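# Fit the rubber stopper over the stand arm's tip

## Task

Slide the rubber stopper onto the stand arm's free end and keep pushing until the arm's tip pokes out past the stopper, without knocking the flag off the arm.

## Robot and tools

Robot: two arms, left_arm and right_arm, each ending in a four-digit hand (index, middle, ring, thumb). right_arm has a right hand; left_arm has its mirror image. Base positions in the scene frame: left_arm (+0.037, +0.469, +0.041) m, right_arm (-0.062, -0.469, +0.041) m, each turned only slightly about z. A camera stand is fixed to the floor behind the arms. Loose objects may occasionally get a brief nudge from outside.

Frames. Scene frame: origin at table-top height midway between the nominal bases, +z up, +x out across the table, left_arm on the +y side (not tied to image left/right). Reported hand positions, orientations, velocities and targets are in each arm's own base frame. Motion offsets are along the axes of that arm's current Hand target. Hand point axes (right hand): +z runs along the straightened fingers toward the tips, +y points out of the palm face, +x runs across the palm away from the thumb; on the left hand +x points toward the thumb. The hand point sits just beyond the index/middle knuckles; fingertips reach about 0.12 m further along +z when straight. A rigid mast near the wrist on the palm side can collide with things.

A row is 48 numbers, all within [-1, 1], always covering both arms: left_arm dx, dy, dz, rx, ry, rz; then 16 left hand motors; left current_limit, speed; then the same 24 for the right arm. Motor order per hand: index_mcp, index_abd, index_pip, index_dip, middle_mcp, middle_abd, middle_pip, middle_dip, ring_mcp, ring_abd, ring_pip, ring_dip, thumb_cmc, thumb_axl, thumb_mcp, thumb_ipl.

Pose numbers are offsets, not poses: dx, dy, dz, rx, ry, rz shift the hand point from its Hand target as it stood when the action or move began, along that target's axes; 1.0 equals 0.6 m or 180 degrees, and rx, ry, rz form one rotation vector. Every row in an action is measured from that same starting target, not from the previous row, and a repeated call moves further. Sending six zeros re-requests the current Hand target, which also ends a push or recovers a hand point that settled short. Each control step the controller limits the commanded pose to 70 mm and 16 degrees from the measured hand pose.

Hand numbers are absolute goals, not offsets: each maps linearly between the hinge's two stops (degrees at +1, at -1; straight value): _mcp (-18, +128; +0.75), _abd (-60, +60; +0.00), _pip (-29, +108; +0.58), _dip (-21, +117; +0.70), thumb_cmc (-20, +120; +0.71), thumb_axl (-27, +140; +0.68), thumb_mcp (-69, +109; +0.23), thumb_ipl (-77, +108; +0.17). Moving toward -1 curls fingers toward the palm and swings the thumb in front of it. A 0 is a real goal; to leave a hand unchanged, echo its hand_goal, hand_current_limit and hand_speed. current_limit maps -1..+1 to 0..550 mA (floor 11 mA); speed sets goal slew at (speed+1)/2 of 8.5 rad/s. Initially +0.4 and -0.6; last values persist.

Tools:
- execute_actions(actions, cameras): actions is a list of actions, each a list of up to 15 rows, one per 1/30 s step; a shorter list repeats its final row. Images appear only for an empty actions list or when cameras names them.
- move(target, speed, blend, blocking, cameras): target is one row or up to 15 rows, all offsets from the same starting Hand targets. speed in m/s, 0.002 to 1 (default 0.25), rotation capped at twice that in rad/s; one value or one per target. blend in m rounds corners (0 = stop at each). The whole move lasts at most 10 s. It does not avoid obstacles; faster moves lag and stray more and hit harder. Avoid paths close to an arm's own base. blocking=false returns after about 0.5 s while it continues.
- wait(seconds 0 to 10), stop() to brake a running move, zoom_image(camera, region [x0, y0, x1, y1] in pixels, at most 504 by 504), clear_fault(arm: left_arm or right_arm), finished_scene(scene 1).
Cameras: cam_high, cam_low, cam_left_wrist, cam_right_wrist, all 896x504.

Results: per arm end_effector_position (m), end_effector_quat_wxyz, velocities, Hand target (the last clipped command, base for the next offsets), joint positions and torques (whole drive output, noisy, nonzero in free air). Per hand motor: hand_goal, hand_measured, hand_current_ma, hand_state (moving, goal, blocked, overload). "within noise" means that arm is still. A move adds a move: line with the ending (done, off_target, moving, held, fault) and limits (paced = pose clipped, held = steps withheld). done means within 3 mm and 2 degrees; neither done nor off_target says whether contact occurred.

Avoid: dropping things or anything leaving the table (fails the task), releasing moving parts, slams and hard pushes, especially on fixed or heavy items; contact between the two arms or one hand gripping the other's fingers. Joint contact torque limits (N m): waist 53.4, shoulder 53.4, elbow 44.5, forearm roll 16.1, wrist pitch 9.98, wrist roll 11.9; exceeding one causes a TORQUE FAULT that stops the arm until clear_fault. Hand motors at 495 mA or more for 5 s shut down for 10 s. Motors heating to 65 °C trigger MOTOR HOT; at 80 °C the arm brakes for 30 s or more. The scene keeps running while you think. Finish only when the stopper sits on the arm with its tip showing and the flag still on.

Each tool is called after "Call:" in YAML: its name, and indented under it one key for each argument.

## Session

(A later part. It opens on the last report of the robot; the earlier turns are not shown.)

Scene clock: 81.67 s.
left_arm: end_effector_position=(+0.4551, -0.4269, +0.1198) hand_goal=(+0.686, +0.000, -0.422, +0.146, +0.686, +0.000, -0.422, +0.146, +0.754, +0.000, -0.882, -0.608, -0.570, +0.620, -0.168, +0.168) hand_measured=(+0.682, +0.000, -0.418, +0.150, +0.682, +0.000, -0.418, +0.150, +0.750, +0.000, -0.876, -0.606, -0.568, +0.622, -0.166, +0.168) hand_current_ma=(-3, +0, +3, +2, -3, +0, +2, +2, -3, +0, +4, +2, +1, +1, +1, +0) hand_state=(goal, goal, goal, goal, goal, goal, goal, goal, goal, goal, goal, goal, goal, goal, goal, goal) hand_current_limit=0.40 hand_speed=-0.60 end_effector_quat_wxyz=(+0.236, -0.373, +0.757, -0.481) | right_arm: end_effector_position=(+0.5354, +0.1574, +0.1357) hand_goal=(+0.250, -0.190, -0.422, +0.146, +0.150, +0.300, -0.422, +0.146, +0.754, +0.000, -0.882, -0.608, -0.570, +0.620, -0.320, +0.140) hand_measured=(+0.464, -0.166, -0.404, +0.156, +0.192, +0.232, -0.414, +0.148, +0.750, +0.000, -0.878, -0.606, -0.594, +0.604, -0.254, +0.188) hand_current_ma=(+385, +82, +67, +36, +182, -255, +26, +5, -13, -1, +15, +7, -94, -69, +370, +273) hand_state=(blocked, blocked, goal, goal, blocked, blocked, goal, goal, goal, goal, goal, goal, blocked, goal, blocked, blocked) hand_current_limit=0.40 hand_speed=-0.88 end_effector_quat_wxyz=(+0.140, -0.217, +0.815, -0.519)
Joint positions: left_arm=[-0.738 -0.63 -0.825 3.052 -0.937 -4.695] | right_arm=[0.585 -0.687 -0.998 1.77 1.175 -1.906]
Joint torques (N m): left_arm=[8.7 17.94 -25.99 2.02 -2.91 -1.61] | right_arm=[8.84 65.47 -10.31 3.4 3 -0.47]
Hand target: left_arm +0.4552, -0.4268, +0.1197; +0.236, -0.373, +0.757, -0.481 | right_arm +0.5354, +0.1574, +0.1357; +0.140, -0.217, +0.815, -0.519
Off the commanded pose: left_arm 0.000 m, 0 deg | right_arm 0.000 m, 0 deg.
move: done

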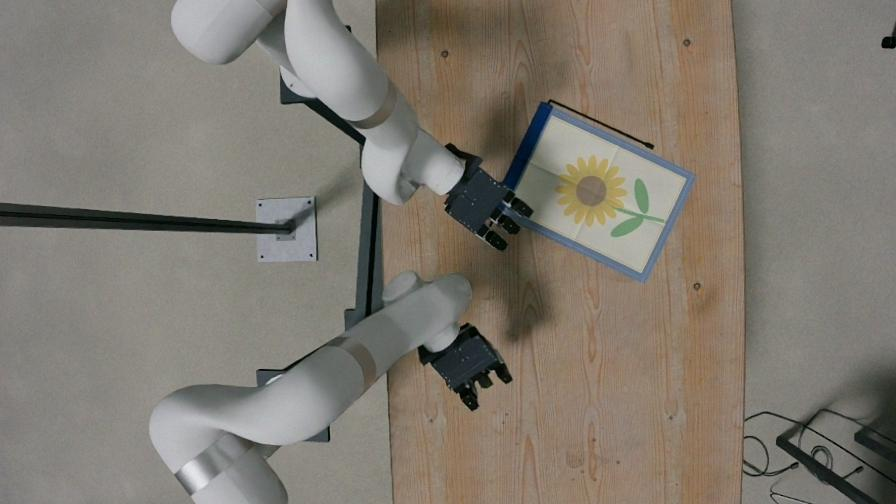

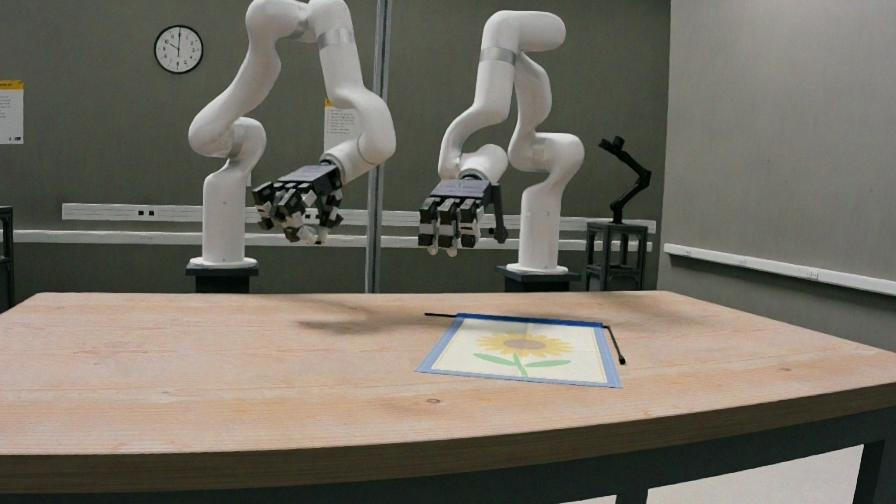

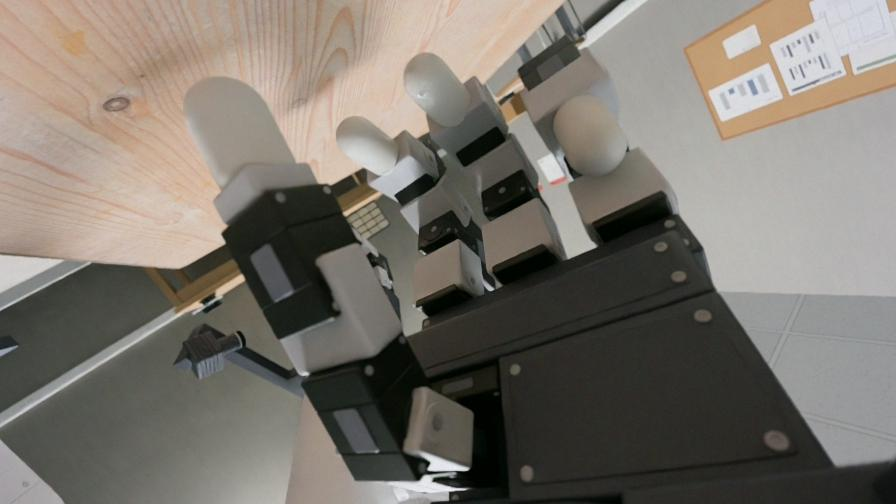

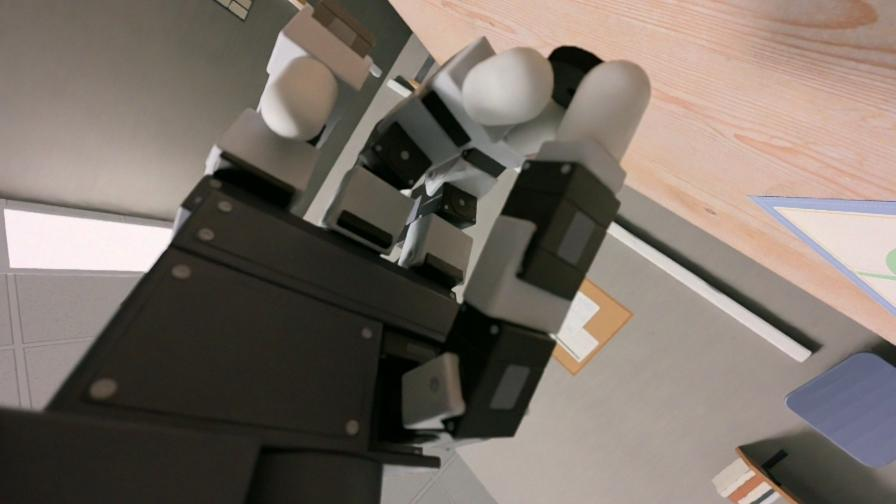

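Call:
move:
  target: [-0.025,0.0908,0.1602,0,0,0,0.685,0,-0.423,0.145,0.685,0,-0.423,0.145,0.753,0,-0.883,-0.609,-0.571,0.62,-0.169,0.168,0.4,-0.6,0,0,0,0,0,0,0.25,-0.19,-0.423,0.145,0.15,0.3,-0.423,0.145,0.753,0,-0.883,-0.609,-0.571,0.62,-0.32,0.14,0.4,-0.88]
  cameras: ["cam_high","cam_low","cam_left_wrist"]
  speed: 0.15

Call:
zoom_image:
  camera: "cam_low"
  region: [400, 230, 520, 340]

Call:
zoom_image:
  camera: "cam_left_wrist"
  region: [100, 0, 500, 220]

Scene clock: 83.80 s.
left_arm: end_effector_position=(+0.5149, -0.4541, +0.0296) hand_goal=(+0.686, +0.000, -0.422, +0.146, +0.686, +0.000, -0.422, +0.146, +0.754, +0.000, -0.882, -0.608, -0.570, +0.620, -0.168, +0.168) hand_measured=(+0.682, +0.000, -0.418, +0.150, +0.682, +0.000, -0.418, +0.150, +0.750, +0.000, -0.876, -0.606, -0.568, +0.622, -0.166, +0.168) hand_current_ma=(-3, +0, +2, +2, -3, +0, +2, +2, -3, +0, +4, +2, +1, +1, +1, +0) hand_state=(goal, goal, goal, goal, goal, goal, goal, goal, goal, goal, goal, goal, goal, goal, goal, goal) hand_current_limit=0.40 hand_speed=-0.60 end_effector_quat_wxyz=(+0.236, -0.373, +0.757, -0.482) | right_arm: end_effector_position=(+0.5354, +0.1574, +0.1357) hand_goal=(+0.250, -0.190, -0.422, +0.146, +0.150, +0.300, -0.422, +0.146, +0.754, +0.000, -0.882, -0.608, -0.570, +0.620, -0.320, +0.140) hand_measured=(+0.464, -0.166, -0.404, +0.156, +0.192, +0.232, -0.414, +0.148, +0.750, +0.000, -0.878, -0.606, -0.594, +0.604, -0.254, +0.188) hand_current_ma=(+385, +82, +67, +36, +182, -255, +26, +5, -13, -1, +15, +7, -94, -69, +370, +273) hand_state=(blocked, blocked, goal, goal, blocked, blocked, goal, goal, goal, goal, goal, goal, blocked, goal, blocked, blocked) hand_current_limit=0.40 hand_speed=-0.88 end_effector_quat_wxyz=(+0.140, -0.217, +0.815, -0.519)
Joint positions: left_arm=[-0.699 -0.924 -1.072 3.096 -0.984 -4.707] | right_arm=[0.585 -0.687 -0.998 1.77 1.175 -1.906]
Joint torques (N m): left_arm=[8.24 25.04 -24.76 2.16 0.26 -1.67] | right_arm=[8.53 64.86 -10.84 3.43 2.93 -0.32]
Hand target: left_arm +0.5148, -0.4540, +0.0295; +0.236, -0.373, +0.757, -0.481 | right_arm +0.5354, +0.1574, +0.1357; +0.140, -0.217, +0.815, -0.519
Off the commanded pose: left_arm 0.000 m, 0 deg | right_arm 0.000 m, 0 deg.
move: done
Images, in order (width x height): cam_high 896x504, cam_low 896x504, cam_left_wrist 896x504.

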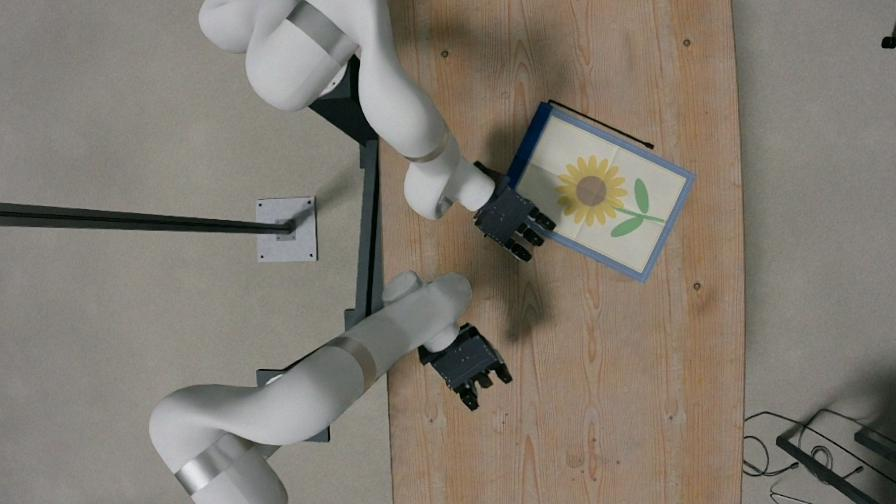

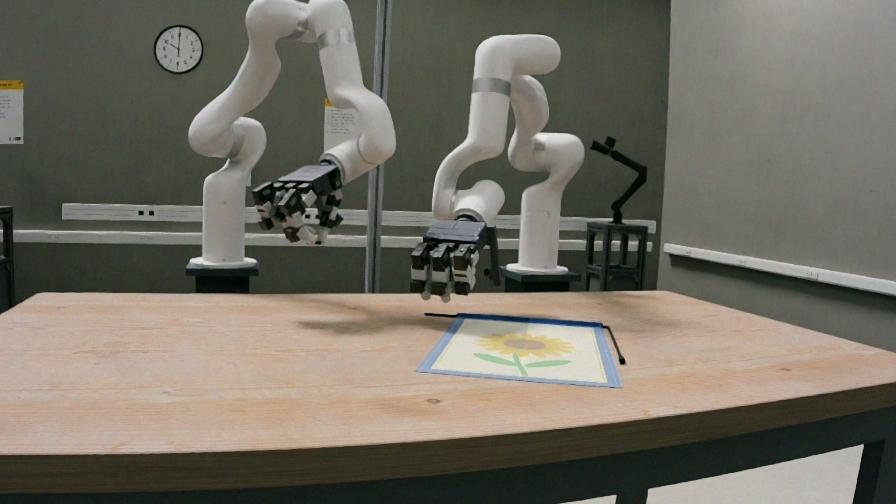

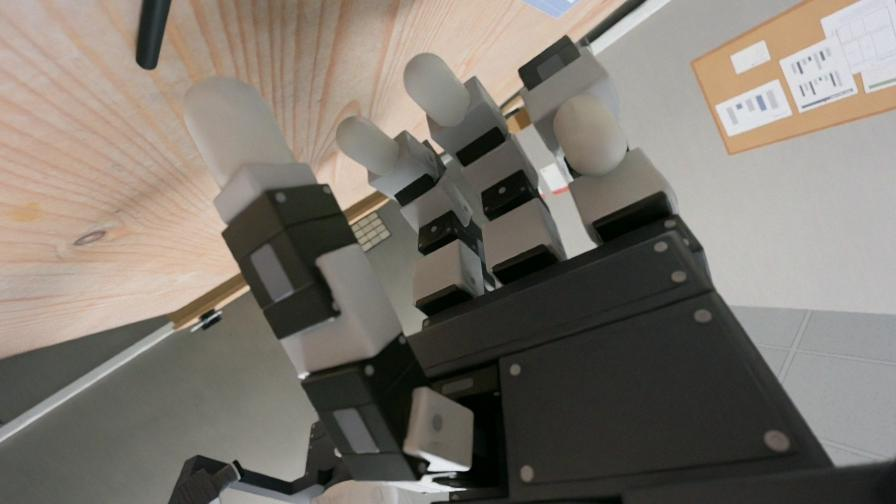

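Scaled by 4.200 from the camera's 896x504 image, which has a finer 1280x720 frame.

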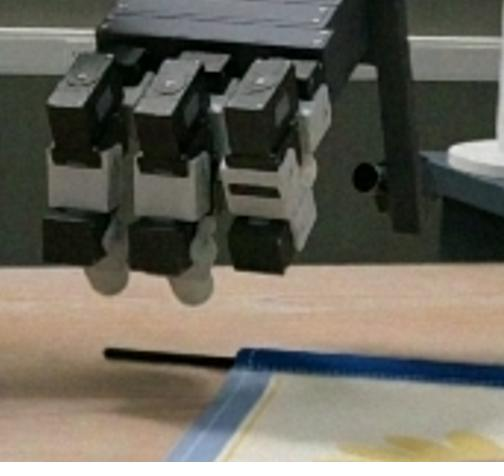

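Scaled by 1.260 from the camera's 896x504 image, which has a finer 1280x720 frame.

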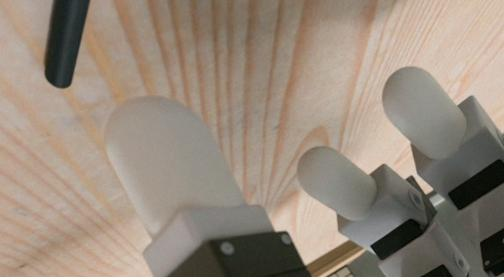

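Call:
move:
  target: [-0.0525,0.075,-0.0202,0,0,0,0.685,0,-0.423,0.145,0.685,0,-0.423,0.145,0.753,0,-0.883,-0.609,-0.571,0.70,-0.337,0.168,0.4,-0.6,0,0,0,0,0,0,0.25,-0.19,-0.423,0.145,0.15,0.3,-0.423,0.145,0.753,0,-0.883,-0.609,-0.571,0.62,-0.32,0.14,0.4,-0.88]
  cameras: ["cam_high","cam_low","cam_left_wrist"]
  speed: 0.1

Call:
zoom_image:
  camera: "cam_low"
  region: [400, 250, 520, 340]

Call:
zoom_image:
  camera: "cam_left_wrist"
  region: [100, 0, 500, 220]

Scene clock: 86.73 s.
left_arm: end_effector_position=(+0.5102, -0.4108, -0.0061) hand_goal=(+0.686, +0.000, -0.422, +0.146, +0.686, +0.000, -0.422, +0.146, +0.754, +0.000, -0.882, -0.608, -0.570, +0.700, -0.336, +0.168) hand_measured=(+0.682, +0.000, -0.418, +0.150, +0.682, +0.000, -0.418, +0.150, +0.750, +0.000, -0.876, -0.606, -0.568, +0.698, -0.330, +0.168) hand_current_ma=(-4, +0, +2, +2, -3, +0, +2, +2, -3, +0, +4, +2, +1, -2, +6, +0) hand_state=(goal, goal, goal, goal, goal, goal, goal, goal, goal, goal, goal, goal, goal, goal, goal, goal) hand_current_limit=0.40 hand_speed=-0.60 end_effector_quat_wxyz=(+0.236, -0.373, +0.757, -0.481) | right_arm: end_effector_position=(+0.5354, +0.1574, +0.1357) hand_goal=(+0.250, -0.190, -0.422, +0.146, +0.150, +0.300, -0.422, +0.146, +0.754, +0.000, -0.882, -0.608, -0.570, +0.620, -0.320, +0.140) hand_measured=(+0.464, -0.166, -0.404, +0.156, +0.192, +0.232, -0.414, +0.148, +0.750, +0.000, -0.878, -0.606, -0.594, +0.604, -0.254, +0.188) hand_current_ma=(+385, +82, +67, +36, +182, -255, +26, +5, -13, -1, +15, +7, -94, -69, +370, +273) hand_state=(blocked, blocked, goal, goal, blocked, blocked, goal, goal, goal, goal, goal, goal, blocked, goal, blocked, blocked) hand_current_limit=0.40 hand_speed=-0.88 end_effector_quat_wxyz=(+0.140, -0.217, +0.815, -0.519)
Joint positions: left_arm=[-0.638 -0.974 -1.02 3.162 -1.086 -4.715] | right_arm=[0.585 -0.687 -0.998 1.77 1.175 -1.906]
Joint torques (N m): left_arm=[8.62 22.31 -6.77 2.05 -2.85 -1.67] | right_arm=[7.79 64.6 -12.37 3.36 3.02 -0.32]
Hand target: left_arm +0.5102, -0.4107, -0.0061; +0.236, -0.373, +0.757, -0.481 | right_arm +0.5354, +0.1574, +0.1357; +0.140, -0.217, +0.815, -0.519
Off the commanded pose: left_arm 0.000 m, 0 deg | right_arm 0.000 m, 0 deg.
move: done
Images, in order (width x height): cam_high 896x504, cam_low 896x504, cam_left_wrist 896x504.

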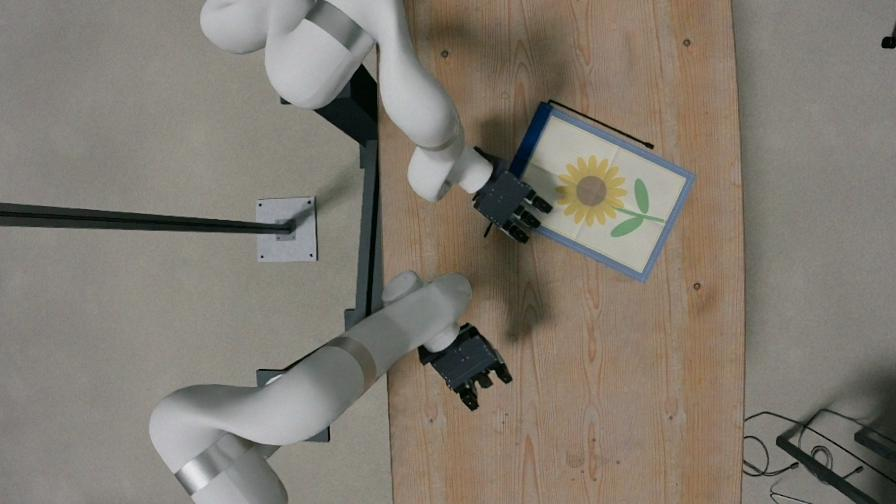

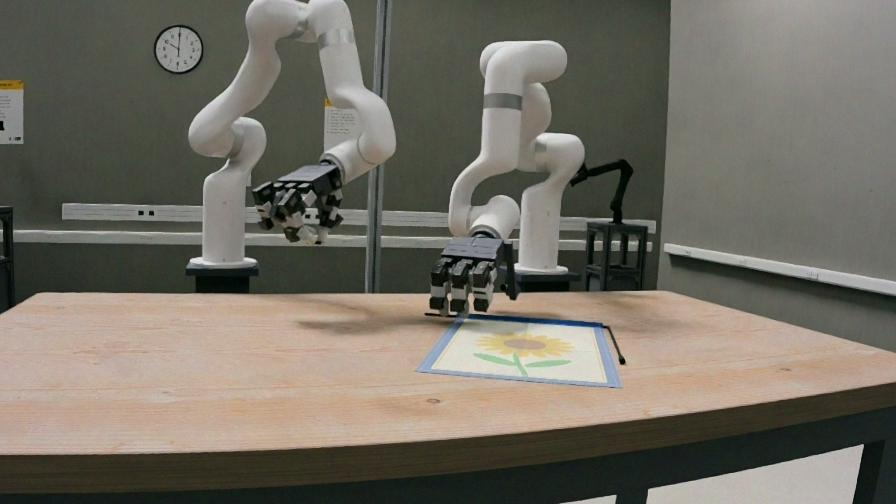

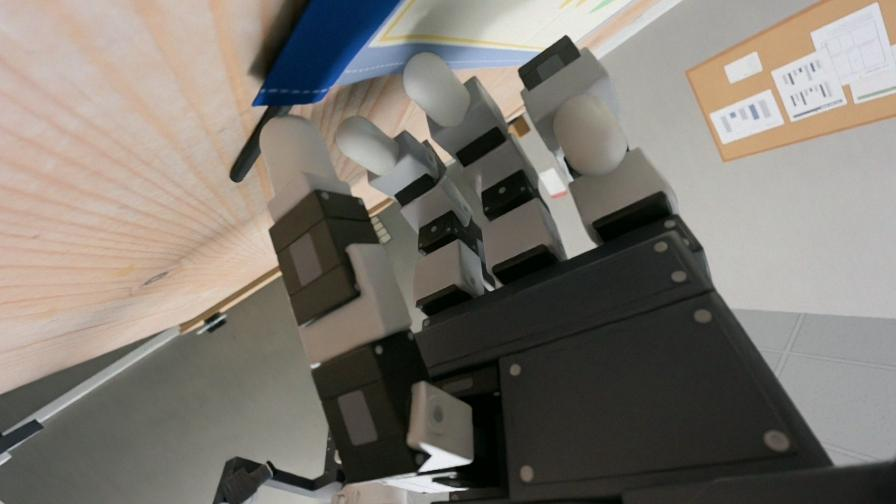

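Scaled by 4.200 from the camera's 896x504 image, which has a finer 1280x720 frame.

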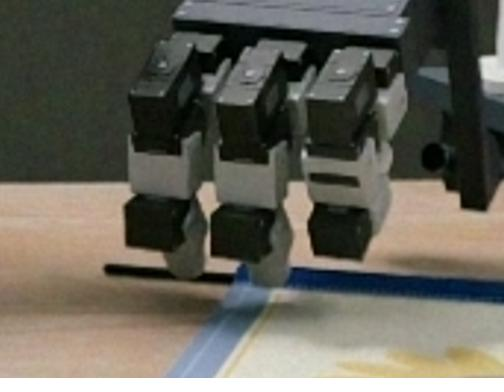

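Scaled by 1.260 from the camera's 896x504 image, which has a finer 1280x720 frame.

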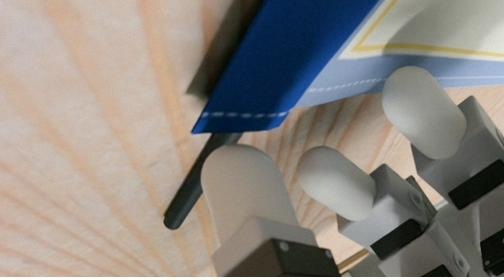

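Call:
move:
  target: [0,0.0151,0.007,0,0,0,0.6,0,-0.423,0.145,0.6,0,-0.423,0.145,0.753,0,-0.883,-0.609,-0.571,0.85,-0.337,0.168,0.2,-0.7,0,0,0,0,0,0,0.25,-0.19,-0.423,0.145,0.15,0.3,-0.423,0.145,0.753,0,-0.883,-0.609,-0.571,0.62,-0.32,0.14,0.4,-0.88]
  cameras: ["cam_low","cam_left_wrist"]
  speed: 0.05

Call:
zoom_image:
  camera: "cam_low"
  region: [410, 260, 500, 330]

Call:
zoom_image:
  camera: "cam_left_wrist"
  region: [200, 40, 480, 200]

Scene clock: 89.03 s.
left_arm: end_effector_position=(+0.5102, -0.4107, -0.0160) hand_goal=(+0.600, +0.000, -0.422, +0.146, +0.600, +0.000, -0.422, +0.146, +0.754, +0.000, -0.882, -0.608, -0.570, +0.850, -0.336, +0.168) hand_measured=(+0.604, +0.000, -0.430, +0.138, +0.604, +0.000, -0.430, +0.136, +0.750, +0.000, -0.876, -0.606, -0.568, +0.848, -0.330, +0.168) hand_current_ma=(+3, +0, -7, -7, +3, +0, -9, -10, -3, +0, +4, +2, +1, -2, +6, +0) hand_state=(goal, goal, goal, goal, goal, goal, goal, goal, goal, goal, goal, goal, goal, goal, goal, goal) hand_current_limit=0.20 hand_speed=-0.70 end_effector_quat_wxyz=(+0.236, -0.373, +0.757, -0.482) | right_arm: end_effector_position=(+0.5354, +0.1574, +0.1357) hand_goal=(+0.250, -0.190, -0.422, +0.146, +0.150, +0.300, -0.422, +0.146, +0.754, +0.000, -0.882, -0.608, -0.570, +0.620, -0.320, +0.140) hand_measured=(+0.464, -0.166, -0.404, +0.156, +0.192, +0.232, -0.414, +0.148, +0.750, +0.000, -0.878, -0.606, -0.594, +0.604, -0.254, +0.188) hand_current_ma=(+385, +82, +67, +36, +182, -255, +26, +5, -13, -1, +15, +7, -94, -69, +370, +273) hand_state=(blocked, blocked, goal, goal, blocked, blocked, goal, goal, goal, goal, goal, goal, blocked, goal, blocked, blocked) hand_current_limit=0.40 hand_speed=-0.88 end_effector_quat_wxyz=(+0.140, -0.217, +0.815, -0.519)
Joint positions: left_arm=[-0.638 -0.999 -1.032 3.162 -1.099 -4.715] | right_arm=[0.585 -0.687 -0.998 1.77 1.175 -1.906]
Joint torques (N m): left_arm=[5.37 20.59 -18.25 -2.27 -1.03 1.16] | right_arm=[7.26 65.09 -13.09 3.34 2.96 -0.14]
Hand target: left_arm +0.5101, -0.4107, -0.0161; +0.236, -0.373, +0.757, -0.481 | right_arm +0.5354, +0.1574, +0.1357; +0.140, -0.217, +0.815, -0.519
Off the commanded pose: left_arm 0.000 m, 0 deg | right_arm 0.000 m, 0 deg.
move: done
Images, in order (width x height): cam_low 896x504, cam_left_wrist 896x504.

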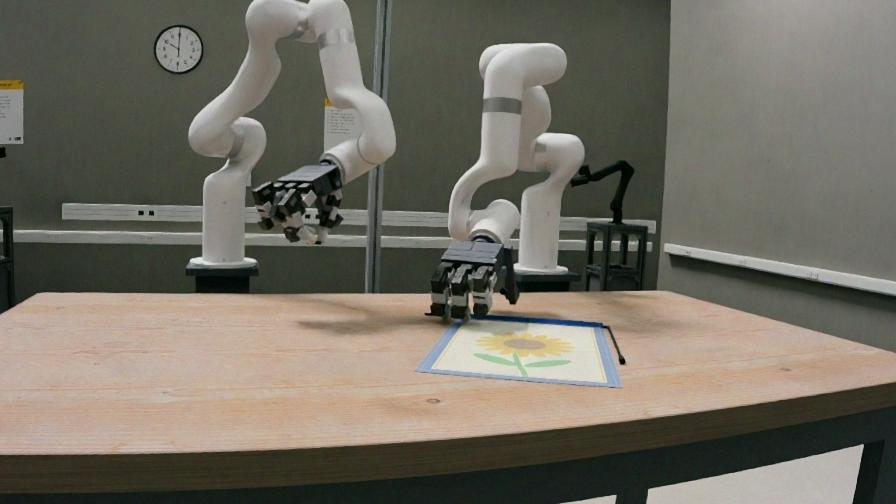

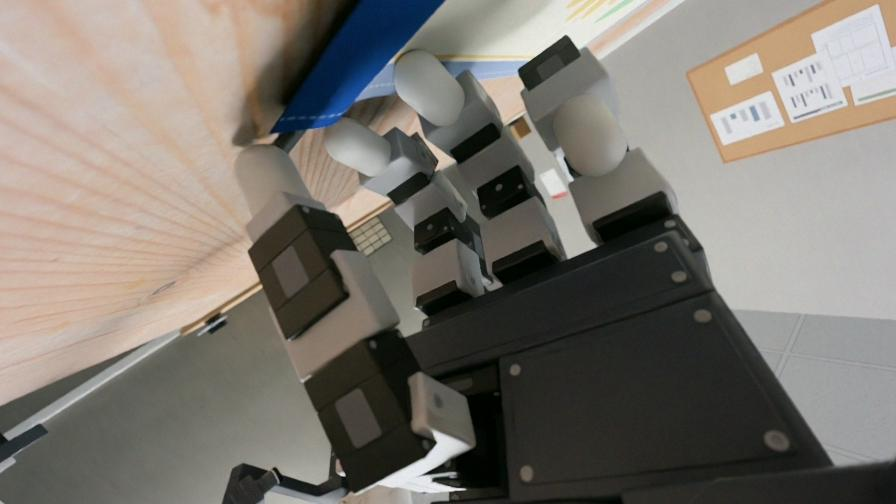

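Scaled by 5.600 from the camera's 896x504 image, which has a finer 1280x720 frame.

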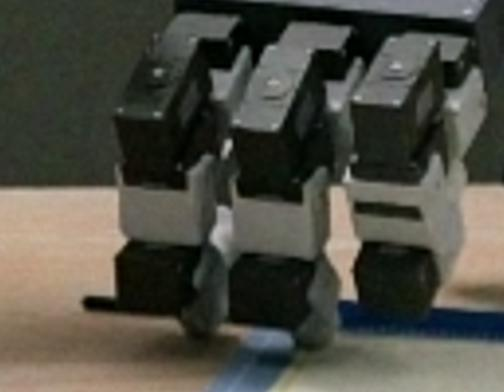

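Scaled by 1.800 from the camera's 896x504 image, which has a finer 1280x720 frame.

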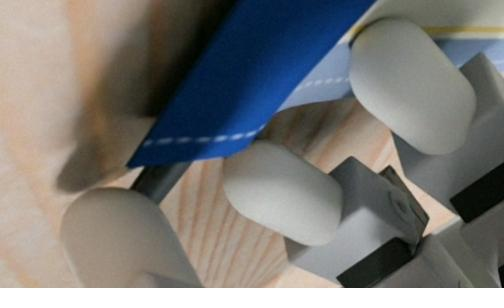

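Call:
move:
  target: [0,-0.0227,0.001,0,0,0,0.37,0,-0.423,0.261,0.37,0,-0.423,0.261,0.753,0,-0.883,-0.609,-0.571,0.85,-0.292,0.168,0.2,-0.7,0,0,0,0,0,0,0.25,-0.19,-0.423,0.145,0.15,0.3,-0.423,0.145,0.753,0,-0.883,-0.609,-0.571,0.62,-0.32,0.14,0.4,-0.88]
  cameras: ["cam_low","cam_left_wrist"]
  speed: 0.05

Call:
zoom_image:
  camera: "cam_low"
  region: [410, 260, 500, 330]

Call:
zoom_image:
  camera: "cam_left_wrist"
  region: [160, 40, 440, 200]

Scene clock: 92.80 s.
left_arm: end_effector_position=(+0.5152, -0.4145, -0.0040) hand_goal=(+0.370, +0.000, -0.422, +0.262, +0.370, +0.000, -0.422, +0.262, +0.754, +0.000, -0.882, -0.608, -0.570, +0.850, -0.292, +0.168) hand_measured=(+0.368, +0.000, -0.418, +0.260, +0.368, +0.000, -0.424, +0.260, +0.750, +0.000, -0.876, -0.606, -0.568, +0.848, -0.292, +0.168) hand_current_ma=(-1, +0, +3, -1, -1, +0, -1, -2, -3, +0, +4, +2, +1, -2, +0, +0) hand_state=(goal, goal, goal, goal, goal, goal, goal, goal, goal, goal, goal, goal, goal, goal, goal, goal) hand_current_limit=0.20 hand_speed=-0.70 end_effector_quat_wxyz=(+0.236, -0.373, +0.757, -0.481) | right_arm: end_effector_position=(+0.5354, +0.1574, +0.1357) hand_goal=(+0.250, -0.190, -0.422, +0.146, +0.150, +0.300, -0.422, +0.146, +0.754, +0.000, -0.882, -0.608, -0.570, +0.620, -0.320, +0.140) hand_measured=(+0.464, -0.166, -0.404, +0.156, +0.192, +0.232, -0.414, +0.148, +0.750, +0.000, -0.878, -0.606, -0.594, +0.604, -0.254, +0.188) hand_current_ma=(+385, +82, +67, +36, +182, -255, +26, +5, -13, -1, +15, +7, -94, -69, +370, +273) hand_state=(blocked, blocked, goal, goal, blocked, blocked, goal, goal, goal, goal, goal, goal, blocked, goal, blocked, blocked) hand_current_limit=0.40 hand_speed=-0.88 end_effector_quat_wxyz=(+0.140, -0.217, +0.815, -0.519)
Joint positions: left_arm=[-0.638 -0.976 -1.036 3.162 -1.072 -4.715] | right_arm=[0.585 -0.687 -0.998 1.77 1.175 -1.906]
Joint torques (N m): left_arm=[-7.64 46.11 -22.68 0.96 0.33 -1.54] | right_arm=[8.1 65.25 -14.63 3.19 3 0.02]
Hand target: left_arm +0.5152, -0.4146, -0.0040; +0.236, -0.373, +0.757, -0.481 | right_arm +0.5354, +0.1574, +0.1357; +0.140, -0.217, +0.815, -0.519
Off the commanded pose: left_arm 0.000 m, 0 deg | right_arm 0.000 m, 0 deg.
move: done
Images, in order (width x height): cam_low 896x504, cam_left_wrist 896x504.

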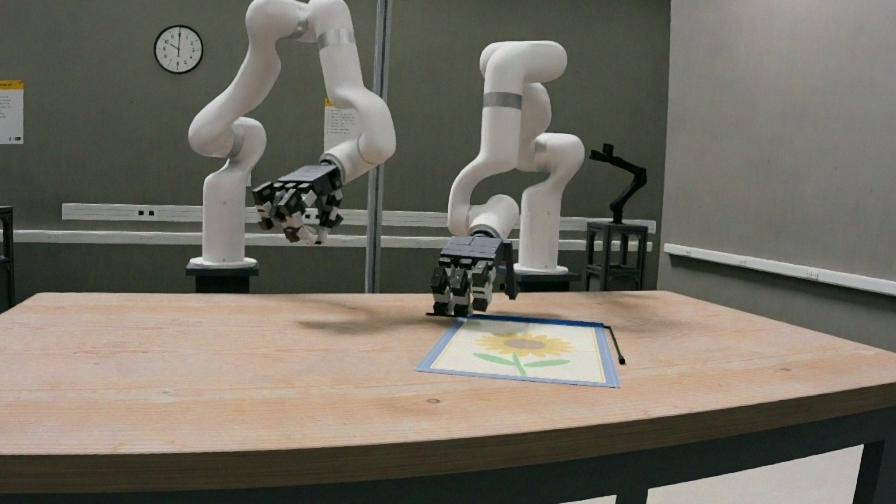

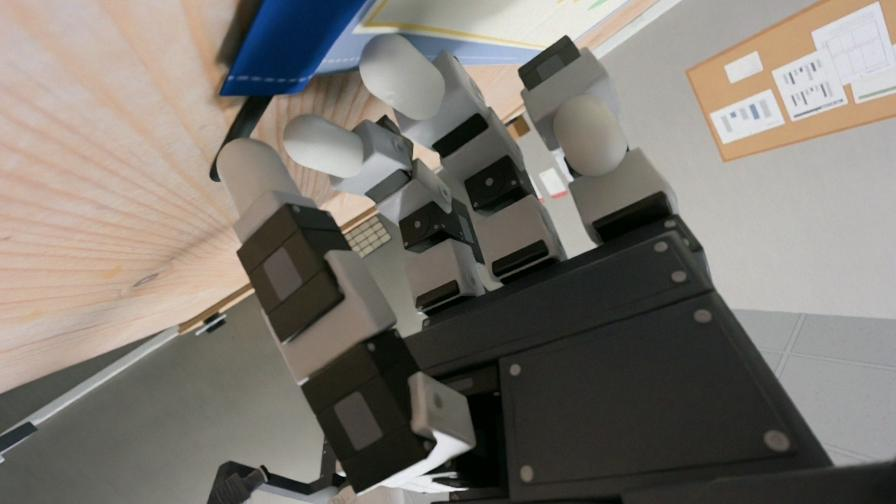

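Scaled by 5.600 from the camera's 896x504 image, which has a finer 1280x720 frame.

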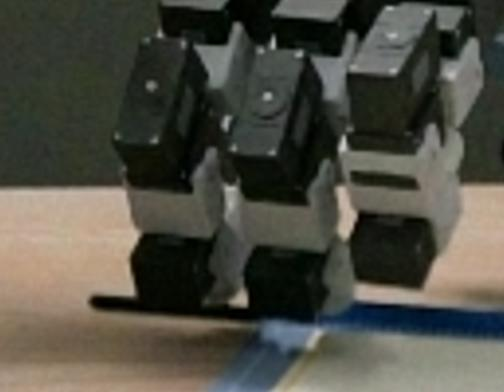

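Scaled by 1.800 from the camera's 896x504 image, which has a finer 1280x720 frame.

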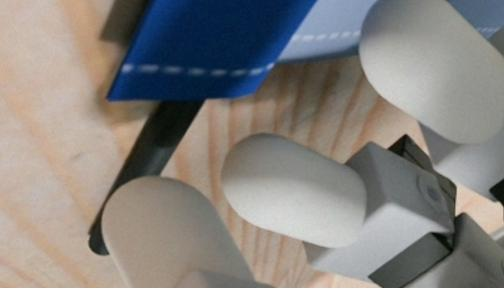

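Call:
move:
  target: [0,0.0187,0.0052,0,0,0,0.37,0,-0.423,0.261,0.37,0,-0.423,0.261,0.753,0,-0.883,-0.609,-0.571,0.85,-0.292,0.168,0.2,-0.7,0,0,0,0,0,0,0.25,-0.19,-0.423,0.145,0.15,0.3,-0.423,0.145,0.753,0,-0.883,-0.609,-0.571,0.62,-0.32,0.14,0.4,-0.88]
  cameras: ["cam_low","cam_left_wrist"]
  speed: 0.03

Call:
zoom_image:
  camera: "cam_low"
  region: [410, 260, 500, 330]

Call:
zoom_image:
  camera: "cam_left_wrist"
  region: [160, 40, 440, 200]

Scene clock: 98.17 s.
left_arm: end_effector_position=(+0.5137, -0.4135, -0.0154) hand_goal=(+0.370, +0.000, -0.422, +0.262, +0.370, +0.000, -0.422, +0.262, +0.754, +0.000, -0.882, -0.608, -0.570, +0.850, -0.292, +0.168) hand_measured=(+0.378, +0.000, -0.436, +0.252, +0.372, +0.000, -0.436, +0.250, +0.750, +0.000, -0.876, -0.606, -0.568, +0.848, -0.292, +0.168) hand_current_ma=(+9, +0, -17, -12, +2, +0, -16, -13, -3, +0, +4, +2, +1, -2, +0, +0) hand_state=(goal, goal, goal, goal, goal, goal, goal, goal, goal, goal, goal, goal, goal, goal, goal, goal) hand_current_limit=0.20 hand_speed=-0.70 end_effector_quat_wxyz=(+0.236, -0.373, +0.757, -0.482) | right_arm: end_effector_position=(+0.5354, +0.1574, +0.1357) hand_goal=(+0.250, -0.190, -0.422, +0.146, +0.150, +0.300, -0.422, +0.146, +0.754, +0.000, -0.882, -0.608, -0.570, +0.620, -0.320, +0.140) hand_measured=(+0.464, -0.166, -0.404, +0.156, +0.192, +0.232, -0.414, +0.148, +0.750, +0.000, -0.878, -0.606, -0.594, +0.604, -0.254, +0.188) hand_current_ma=(+385, +82, +67, +36, +182, -255, +26, +5, -13, -1, +15, +7, -94, -69, +370, +273) hand_state=(blocked, blocked, goal, goal, blocked, blocked, goal, goal, goal, goal, goal, goal, blocked, goal, blocked, blocked) hand_current_limit=0.40 hand_speed=-0.88 end_effector_quat_wxyz=(+0.140, -0.217, +0.815, -0.519)
Joint positions: left_arm=[-0.638 -1.001 -1.044 3.162 -1.09 -4.715] | right_arm=[0.585 -0.687 -0.998 1.77 1.175 -1.906]
Joint torques (N m): left_arm=[-4.22 19.56 -16.57 -2.35 -0.56 1.1] | right_arm=[8.52 64.3 -16.31 3.44 2.94 0.29]
Hand target: left_arm +0.5136, -0.4134, -0.0155; +0.236, -0.373, +0.757, -0.481 | right_arm +0.5354, +0.1574, +0.1357; +0.140, -0.217, +0.815, -0.519
Off the commanded pose: left_arm 0.000 m, 0 deg | right_arm 0.000 m, 0 deg.
move: done
Images, in order (width x height): cam_low 896x504, cam_left_wrist 896x504.

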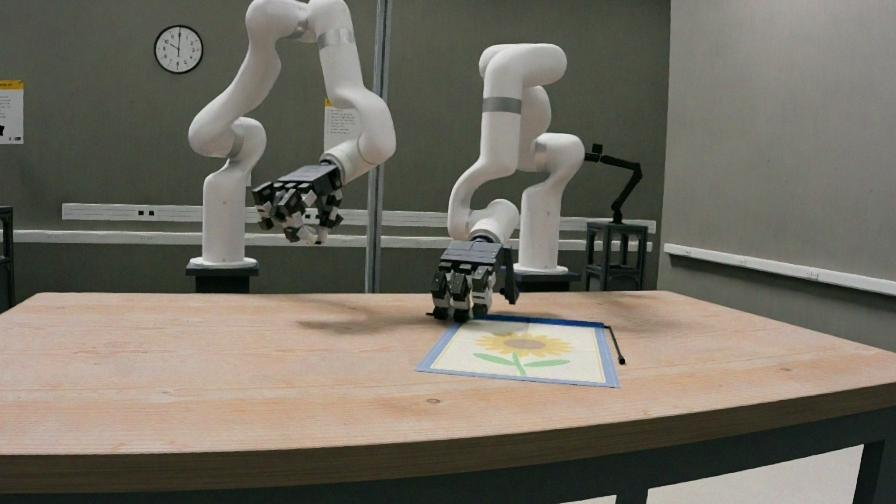

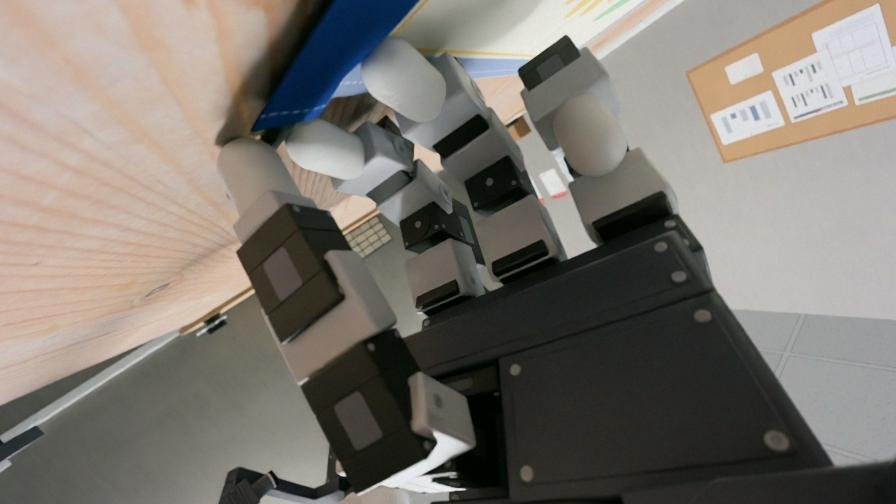

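Scaled by 5.600 from the camera's 896x504 image, which has a finer 1280x720 frame.

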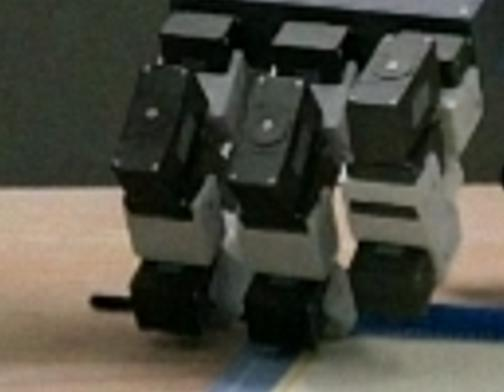

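Scaled by 1.800 from the camera's 896x504 image, which has a finer 1280x720 frame.

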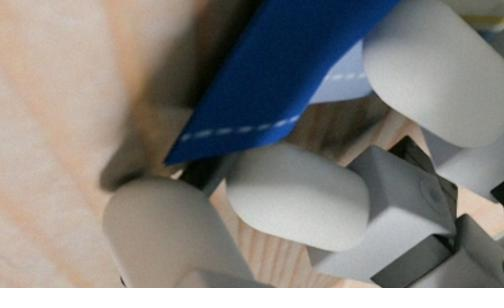

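Call:
move:
  target: [0,0,0,0,0,0,0.2,0,-0.423,0.261,0.25,0,-0.423,0.261,0.753,0,-0.883,-0.609,-0.571,0.85,-0.292,0.168,0.2,-0.9,0,0,0,0,0,0,0.25,-0.19,-0.423,0.145,0.15,0.3,-0.423,0.145,0.753,0,-0.883,-0.609,-0.571,0.62,-0.32,0.14,0.4,-0.88]
  cameras: ["cam_low","cam_left_wrist"]
  speed: 0.03

Call:
zoom_image:
  camera: "cam_low"
  region: [410, 260, 500, 330]

Call:
zoom_image:
  camera: "cam_left_wrist"
  region: [160, 40, 440, 200]

Scene clock: 99.30 s.
left_arm: end_effector_position=(+0.5136, -0.4134, -0.0155) hand_goal=(+0.200, +0.000, -0.422, +0.262, +0.250, +0.000, -0.422, +0.262, +0.754, +0.000, -0.882, -0.608, -0.570, +0.850, -0.292, +0.168) hand_measured=(+0.364, +0.000, -0.424, +0.252, +0.252, +0.000, -0.422, +0.260, +0.750, +0.000, -0.876, -0.606, -0.568, +0.848, -0.292, +0.168) hand_current_ma=(+330, +0, -2, -12, +1, +0, +0, -1, -3, +0, +4, +2, +1, -2, +0, +0) hand_state=(blocked, goal, goal, goal, goal, goal, goal, goal, goal, goal, goal, goal, goal, goal, goal, goal) hand_current_limit=0.20 hand_speed=-0.90 end_effector_quat_wxyz=(+0.236, -0.373, +0.757, -0.481) | right_arm: end_effector_position=(+0.5354, +0.1574, +0.1357) hand_goal=(+0.250, -0.190, -0.422, +0.146, +0.150, +0.300, -0.422, +0.146, +0.754, +0.000, -0.882, -0.608, -0.570, +0.620, -0.320, +0.140) hand_measured=(+0.464, -0.166, -0.404, +0.156, +0.192, +0.232, -0.414, +0.148, +0.750, +0.000, -0.878, -0.606, -0.594, +0.604, -0.254, +0.188) hand_current_ma=(+385, +82, +67, +36, +182, -255, +26, +5, -13, -1, +15, +7, -94, -69, +370, +273) hand_state=(blocked, blocked, goal, goal, blocked, blocked, goal, goal, goal, goal, goal, goal, blocked, goal, blocked, blocked) hand_current_limit=0.40 hand_speed=-0.88 end_effector_quat_wxyz=(+0.140, -0.217, +0.815, -0.519)
Joint positions: left_arm=[-0.638 -1.001 -1.044 3.162 -1.089 -4.715] | right_arm=[0.585 -0.687 -0.998 1.77 1.175 -1.906]
Joint torques (N m): left_arm=[2.45 21.82 -8.76 -2.19 1.1 1.13] | right_arm=[8.4 65.41 -16.41 2.94 2.95 0.21]
Hand target: left_arm +0.5136, -0.4134, -0.0155; +0.236, -0.373, +0.757, -0.481 | right_arm +0.5354, +0.1574, +0.1357; +0.140, -0.217, +0.815, -0.519
Off the commanded pose: left_arm 0.000 m, 0 deg | right_arm 0.000 m, 0 deg.
move: done
Images, in order (width x height): cam_low 896x504, cam_left_wrist 896x504.

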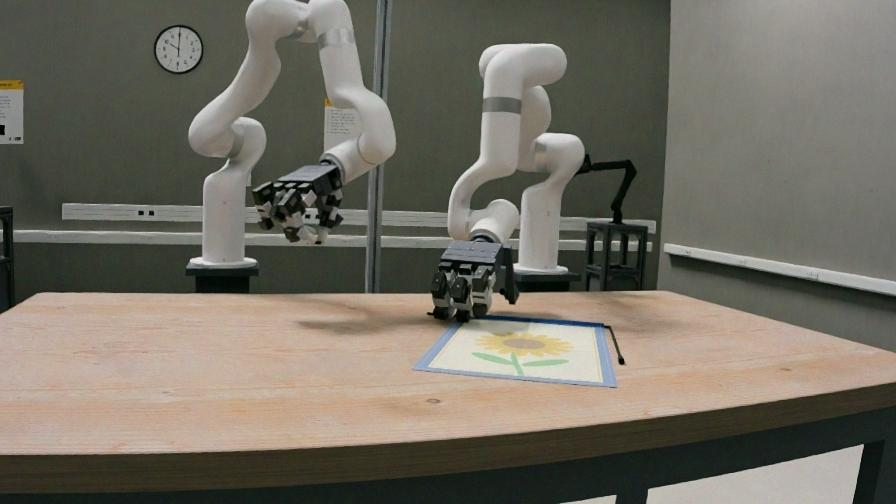

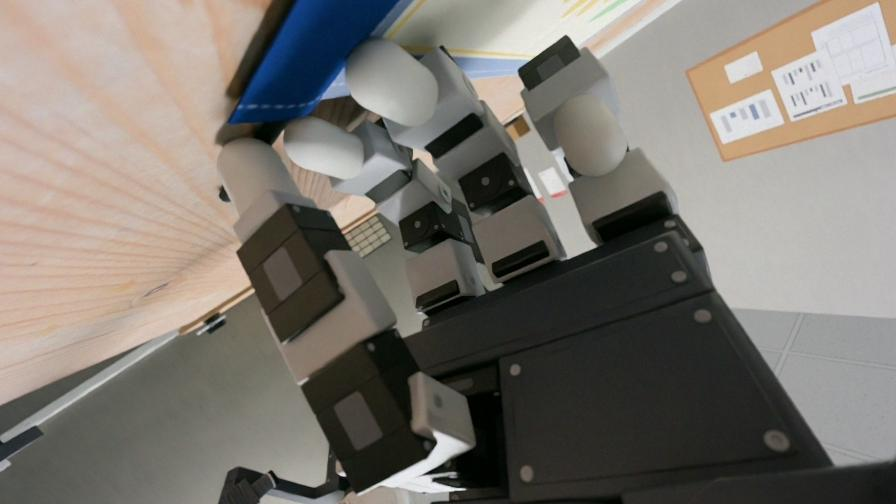

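Scaled by 5.600 from the camera's 896x504 image, which has a finer 1280x720 frame.

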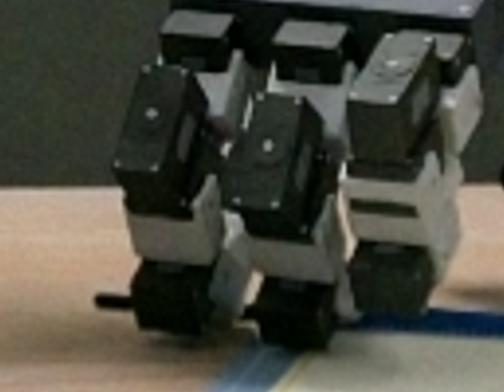

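Scaled by 1.800 from the camera's 896x504 image, which has a finer 1280x720 frame.

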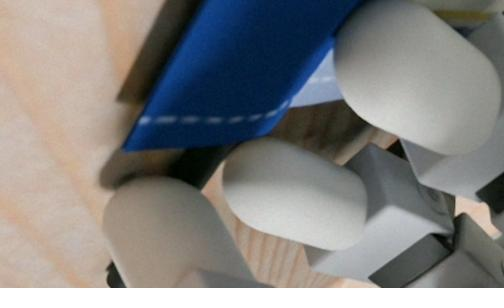

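Call:
move:
  target: [0,-0.0045,-0.0021,0,0,0,0.2,0,-0.423,0.261,0.25,0,-0.423,0.261,0.753,0,-0.883,-0.609,-0.571,0.85,-0.292,0.168,0.2,-0.9,0,0,0,0,0,0,0.25,-0.19,-0.423,0.145,0.15,0.3,-0.423,0.145,0.753,0,-0.883,-0.609,-0.571,0.62,-0.32,0.14,0.4,-0.88]
  cameras: ["cam_low","cam_left_wrist"]
  speed: 0.02

Call:
zoom_image:
  camera: "cam_low"
  region: [410, 260, 500, 330]

Call:
zoom_image:
  camera: "cam_left_wrist"
  region: [160, 40, 440, 200]

Scene clock: 100.63 s.
left_arm: end_effector_position=(+0.5136, -0.4134, -0.0125) hand_goal=(+0.200, +0.000, -0.422, +0.262, +0.250, +0.000, -0.422, +0.262, +0.754, +0.000, -0.882, -0.608, -0.570, +0.850, -0.292, +0.168) hand_measured=(+0.256, +0.000, -0.400, +0.270, +0.250, +0.000, -0.422, +0.260, +0.748, +0.000, -0.876, -0.606, -0.570, +0.852, -0.272, +0.176) hand_current_ma=(+134, +0, +33, +7, +0, +0, +0, -1, -4, +0, +4, +2, +0, +2, +43, +12) hand_state=(blocked, goal, blocked, goal, goal, goal, goal, goal, goal, goal, goal, goal, goal, goal, blocked, goal) hand_current_limit=0.20 hand_speed=-0.90 end_effector_quat_wxyz=(+0.236, -0.373, +0.757, -0.481) | right_arm: end_effector_position=(+0.5354, +0.1574, +0.1357) hand_goal=(+0.250, -0.190, -0.422, +0.146, +0.150, +0.300, -0.422, +0.146, +0.754, +0.000, -0.882, -0.608, -0.570, +0.620, -0.320, +0.140) hand_measured=(+0.464, -0.166, -0.404, +0.156, +0.192, +0.232, -0.414, +0.148, +0.750, +0.000, -0.878, -0.606, -0.594, +0.604, -0.254, +0.188) hand_current_ma=(+385, +82, +67, +36, +182, -255, +26, +5, -13, -1, +15, +7, -94, -69, +370, +273) hand_state=(blocked, blocked, goal, goal, blocked, blocked, goal, goal, goal, goal, goal, goal, blocked, goal, blocked, blocked) hand_current_limit=0.40 hand_speed=-0.88 end_effector_quat_wxyz=(+0.140, -0.217, +0.815, -0.519)
Joint positions: left_arm=[-0.638 -0.994 -1.04 3.162 -1.086 -4.715] | right_arm=[0.585 -0.687 -0.998 1.77 1.175 -1.906]
Joint torques (N m): left_arm=[7.07 47 -6.91 -0.19 0.21 0.32] | right_arm=[9.32 64.51 -17.27 3.28 2.96 0.34]
Hand target: left_arm +0.5136, -0.4134, -0.0125; +0.236, -0.373, +0.757, -0.481 | right_arm +0.5354, +0.1574, +0.1357; +0.140, -0.217, +0.815, -0.519
Off the commanded pose: left_arm 0.000 m, 0 deg | right_arm 0.000 m, 0 deg.
move: done
Images, in order (width x height): cam_low 896x504, cam_left_wrist 896x504.

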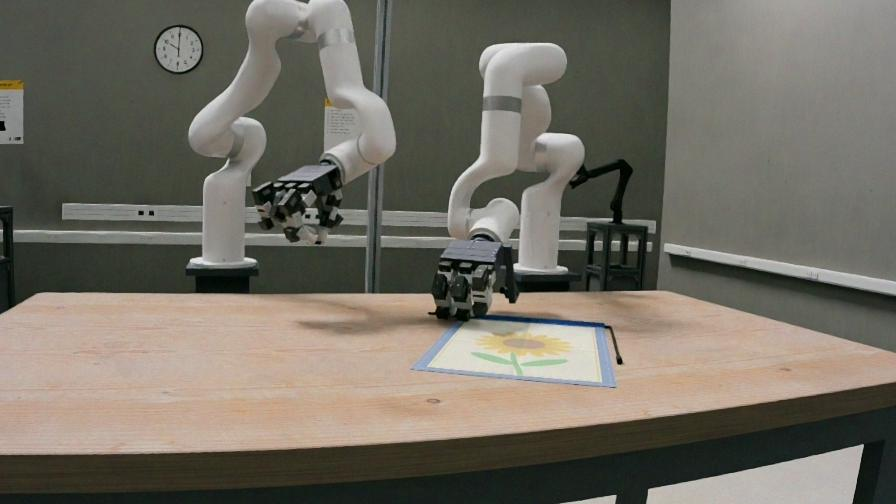

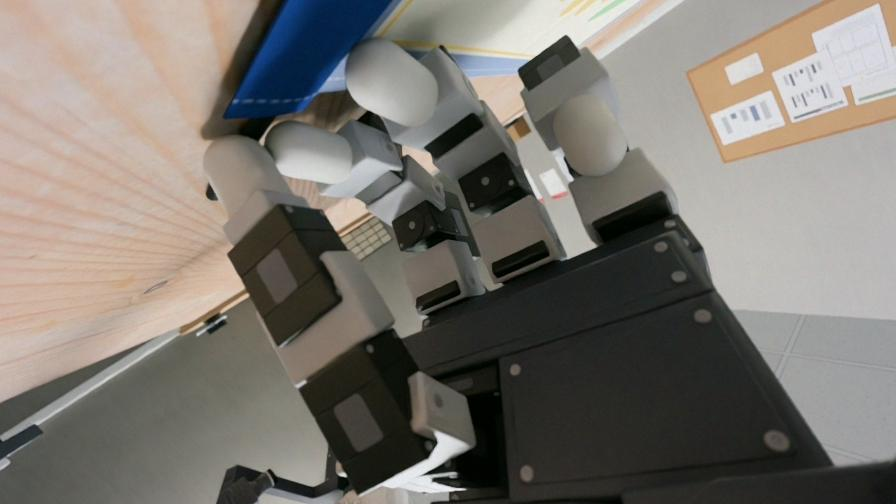

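Scaled by 5.600 from the camera's 896x504 image, which has a finer 1280x720 frame.

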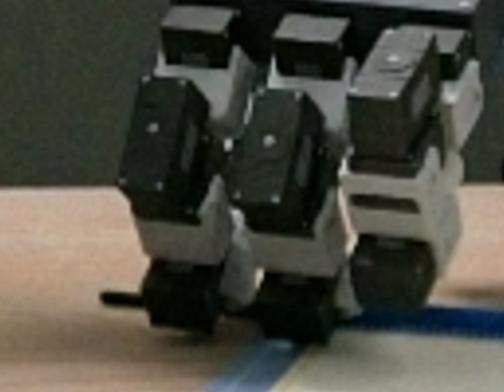

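Scaled by 1.800 from the camera's 896x504 image, which has a finer 1280x720 frame.

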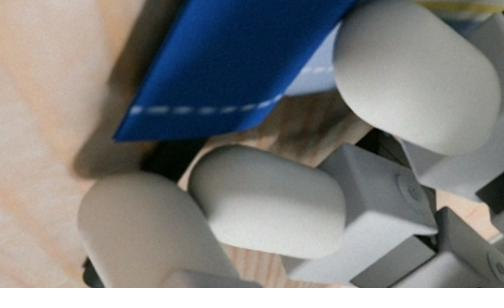

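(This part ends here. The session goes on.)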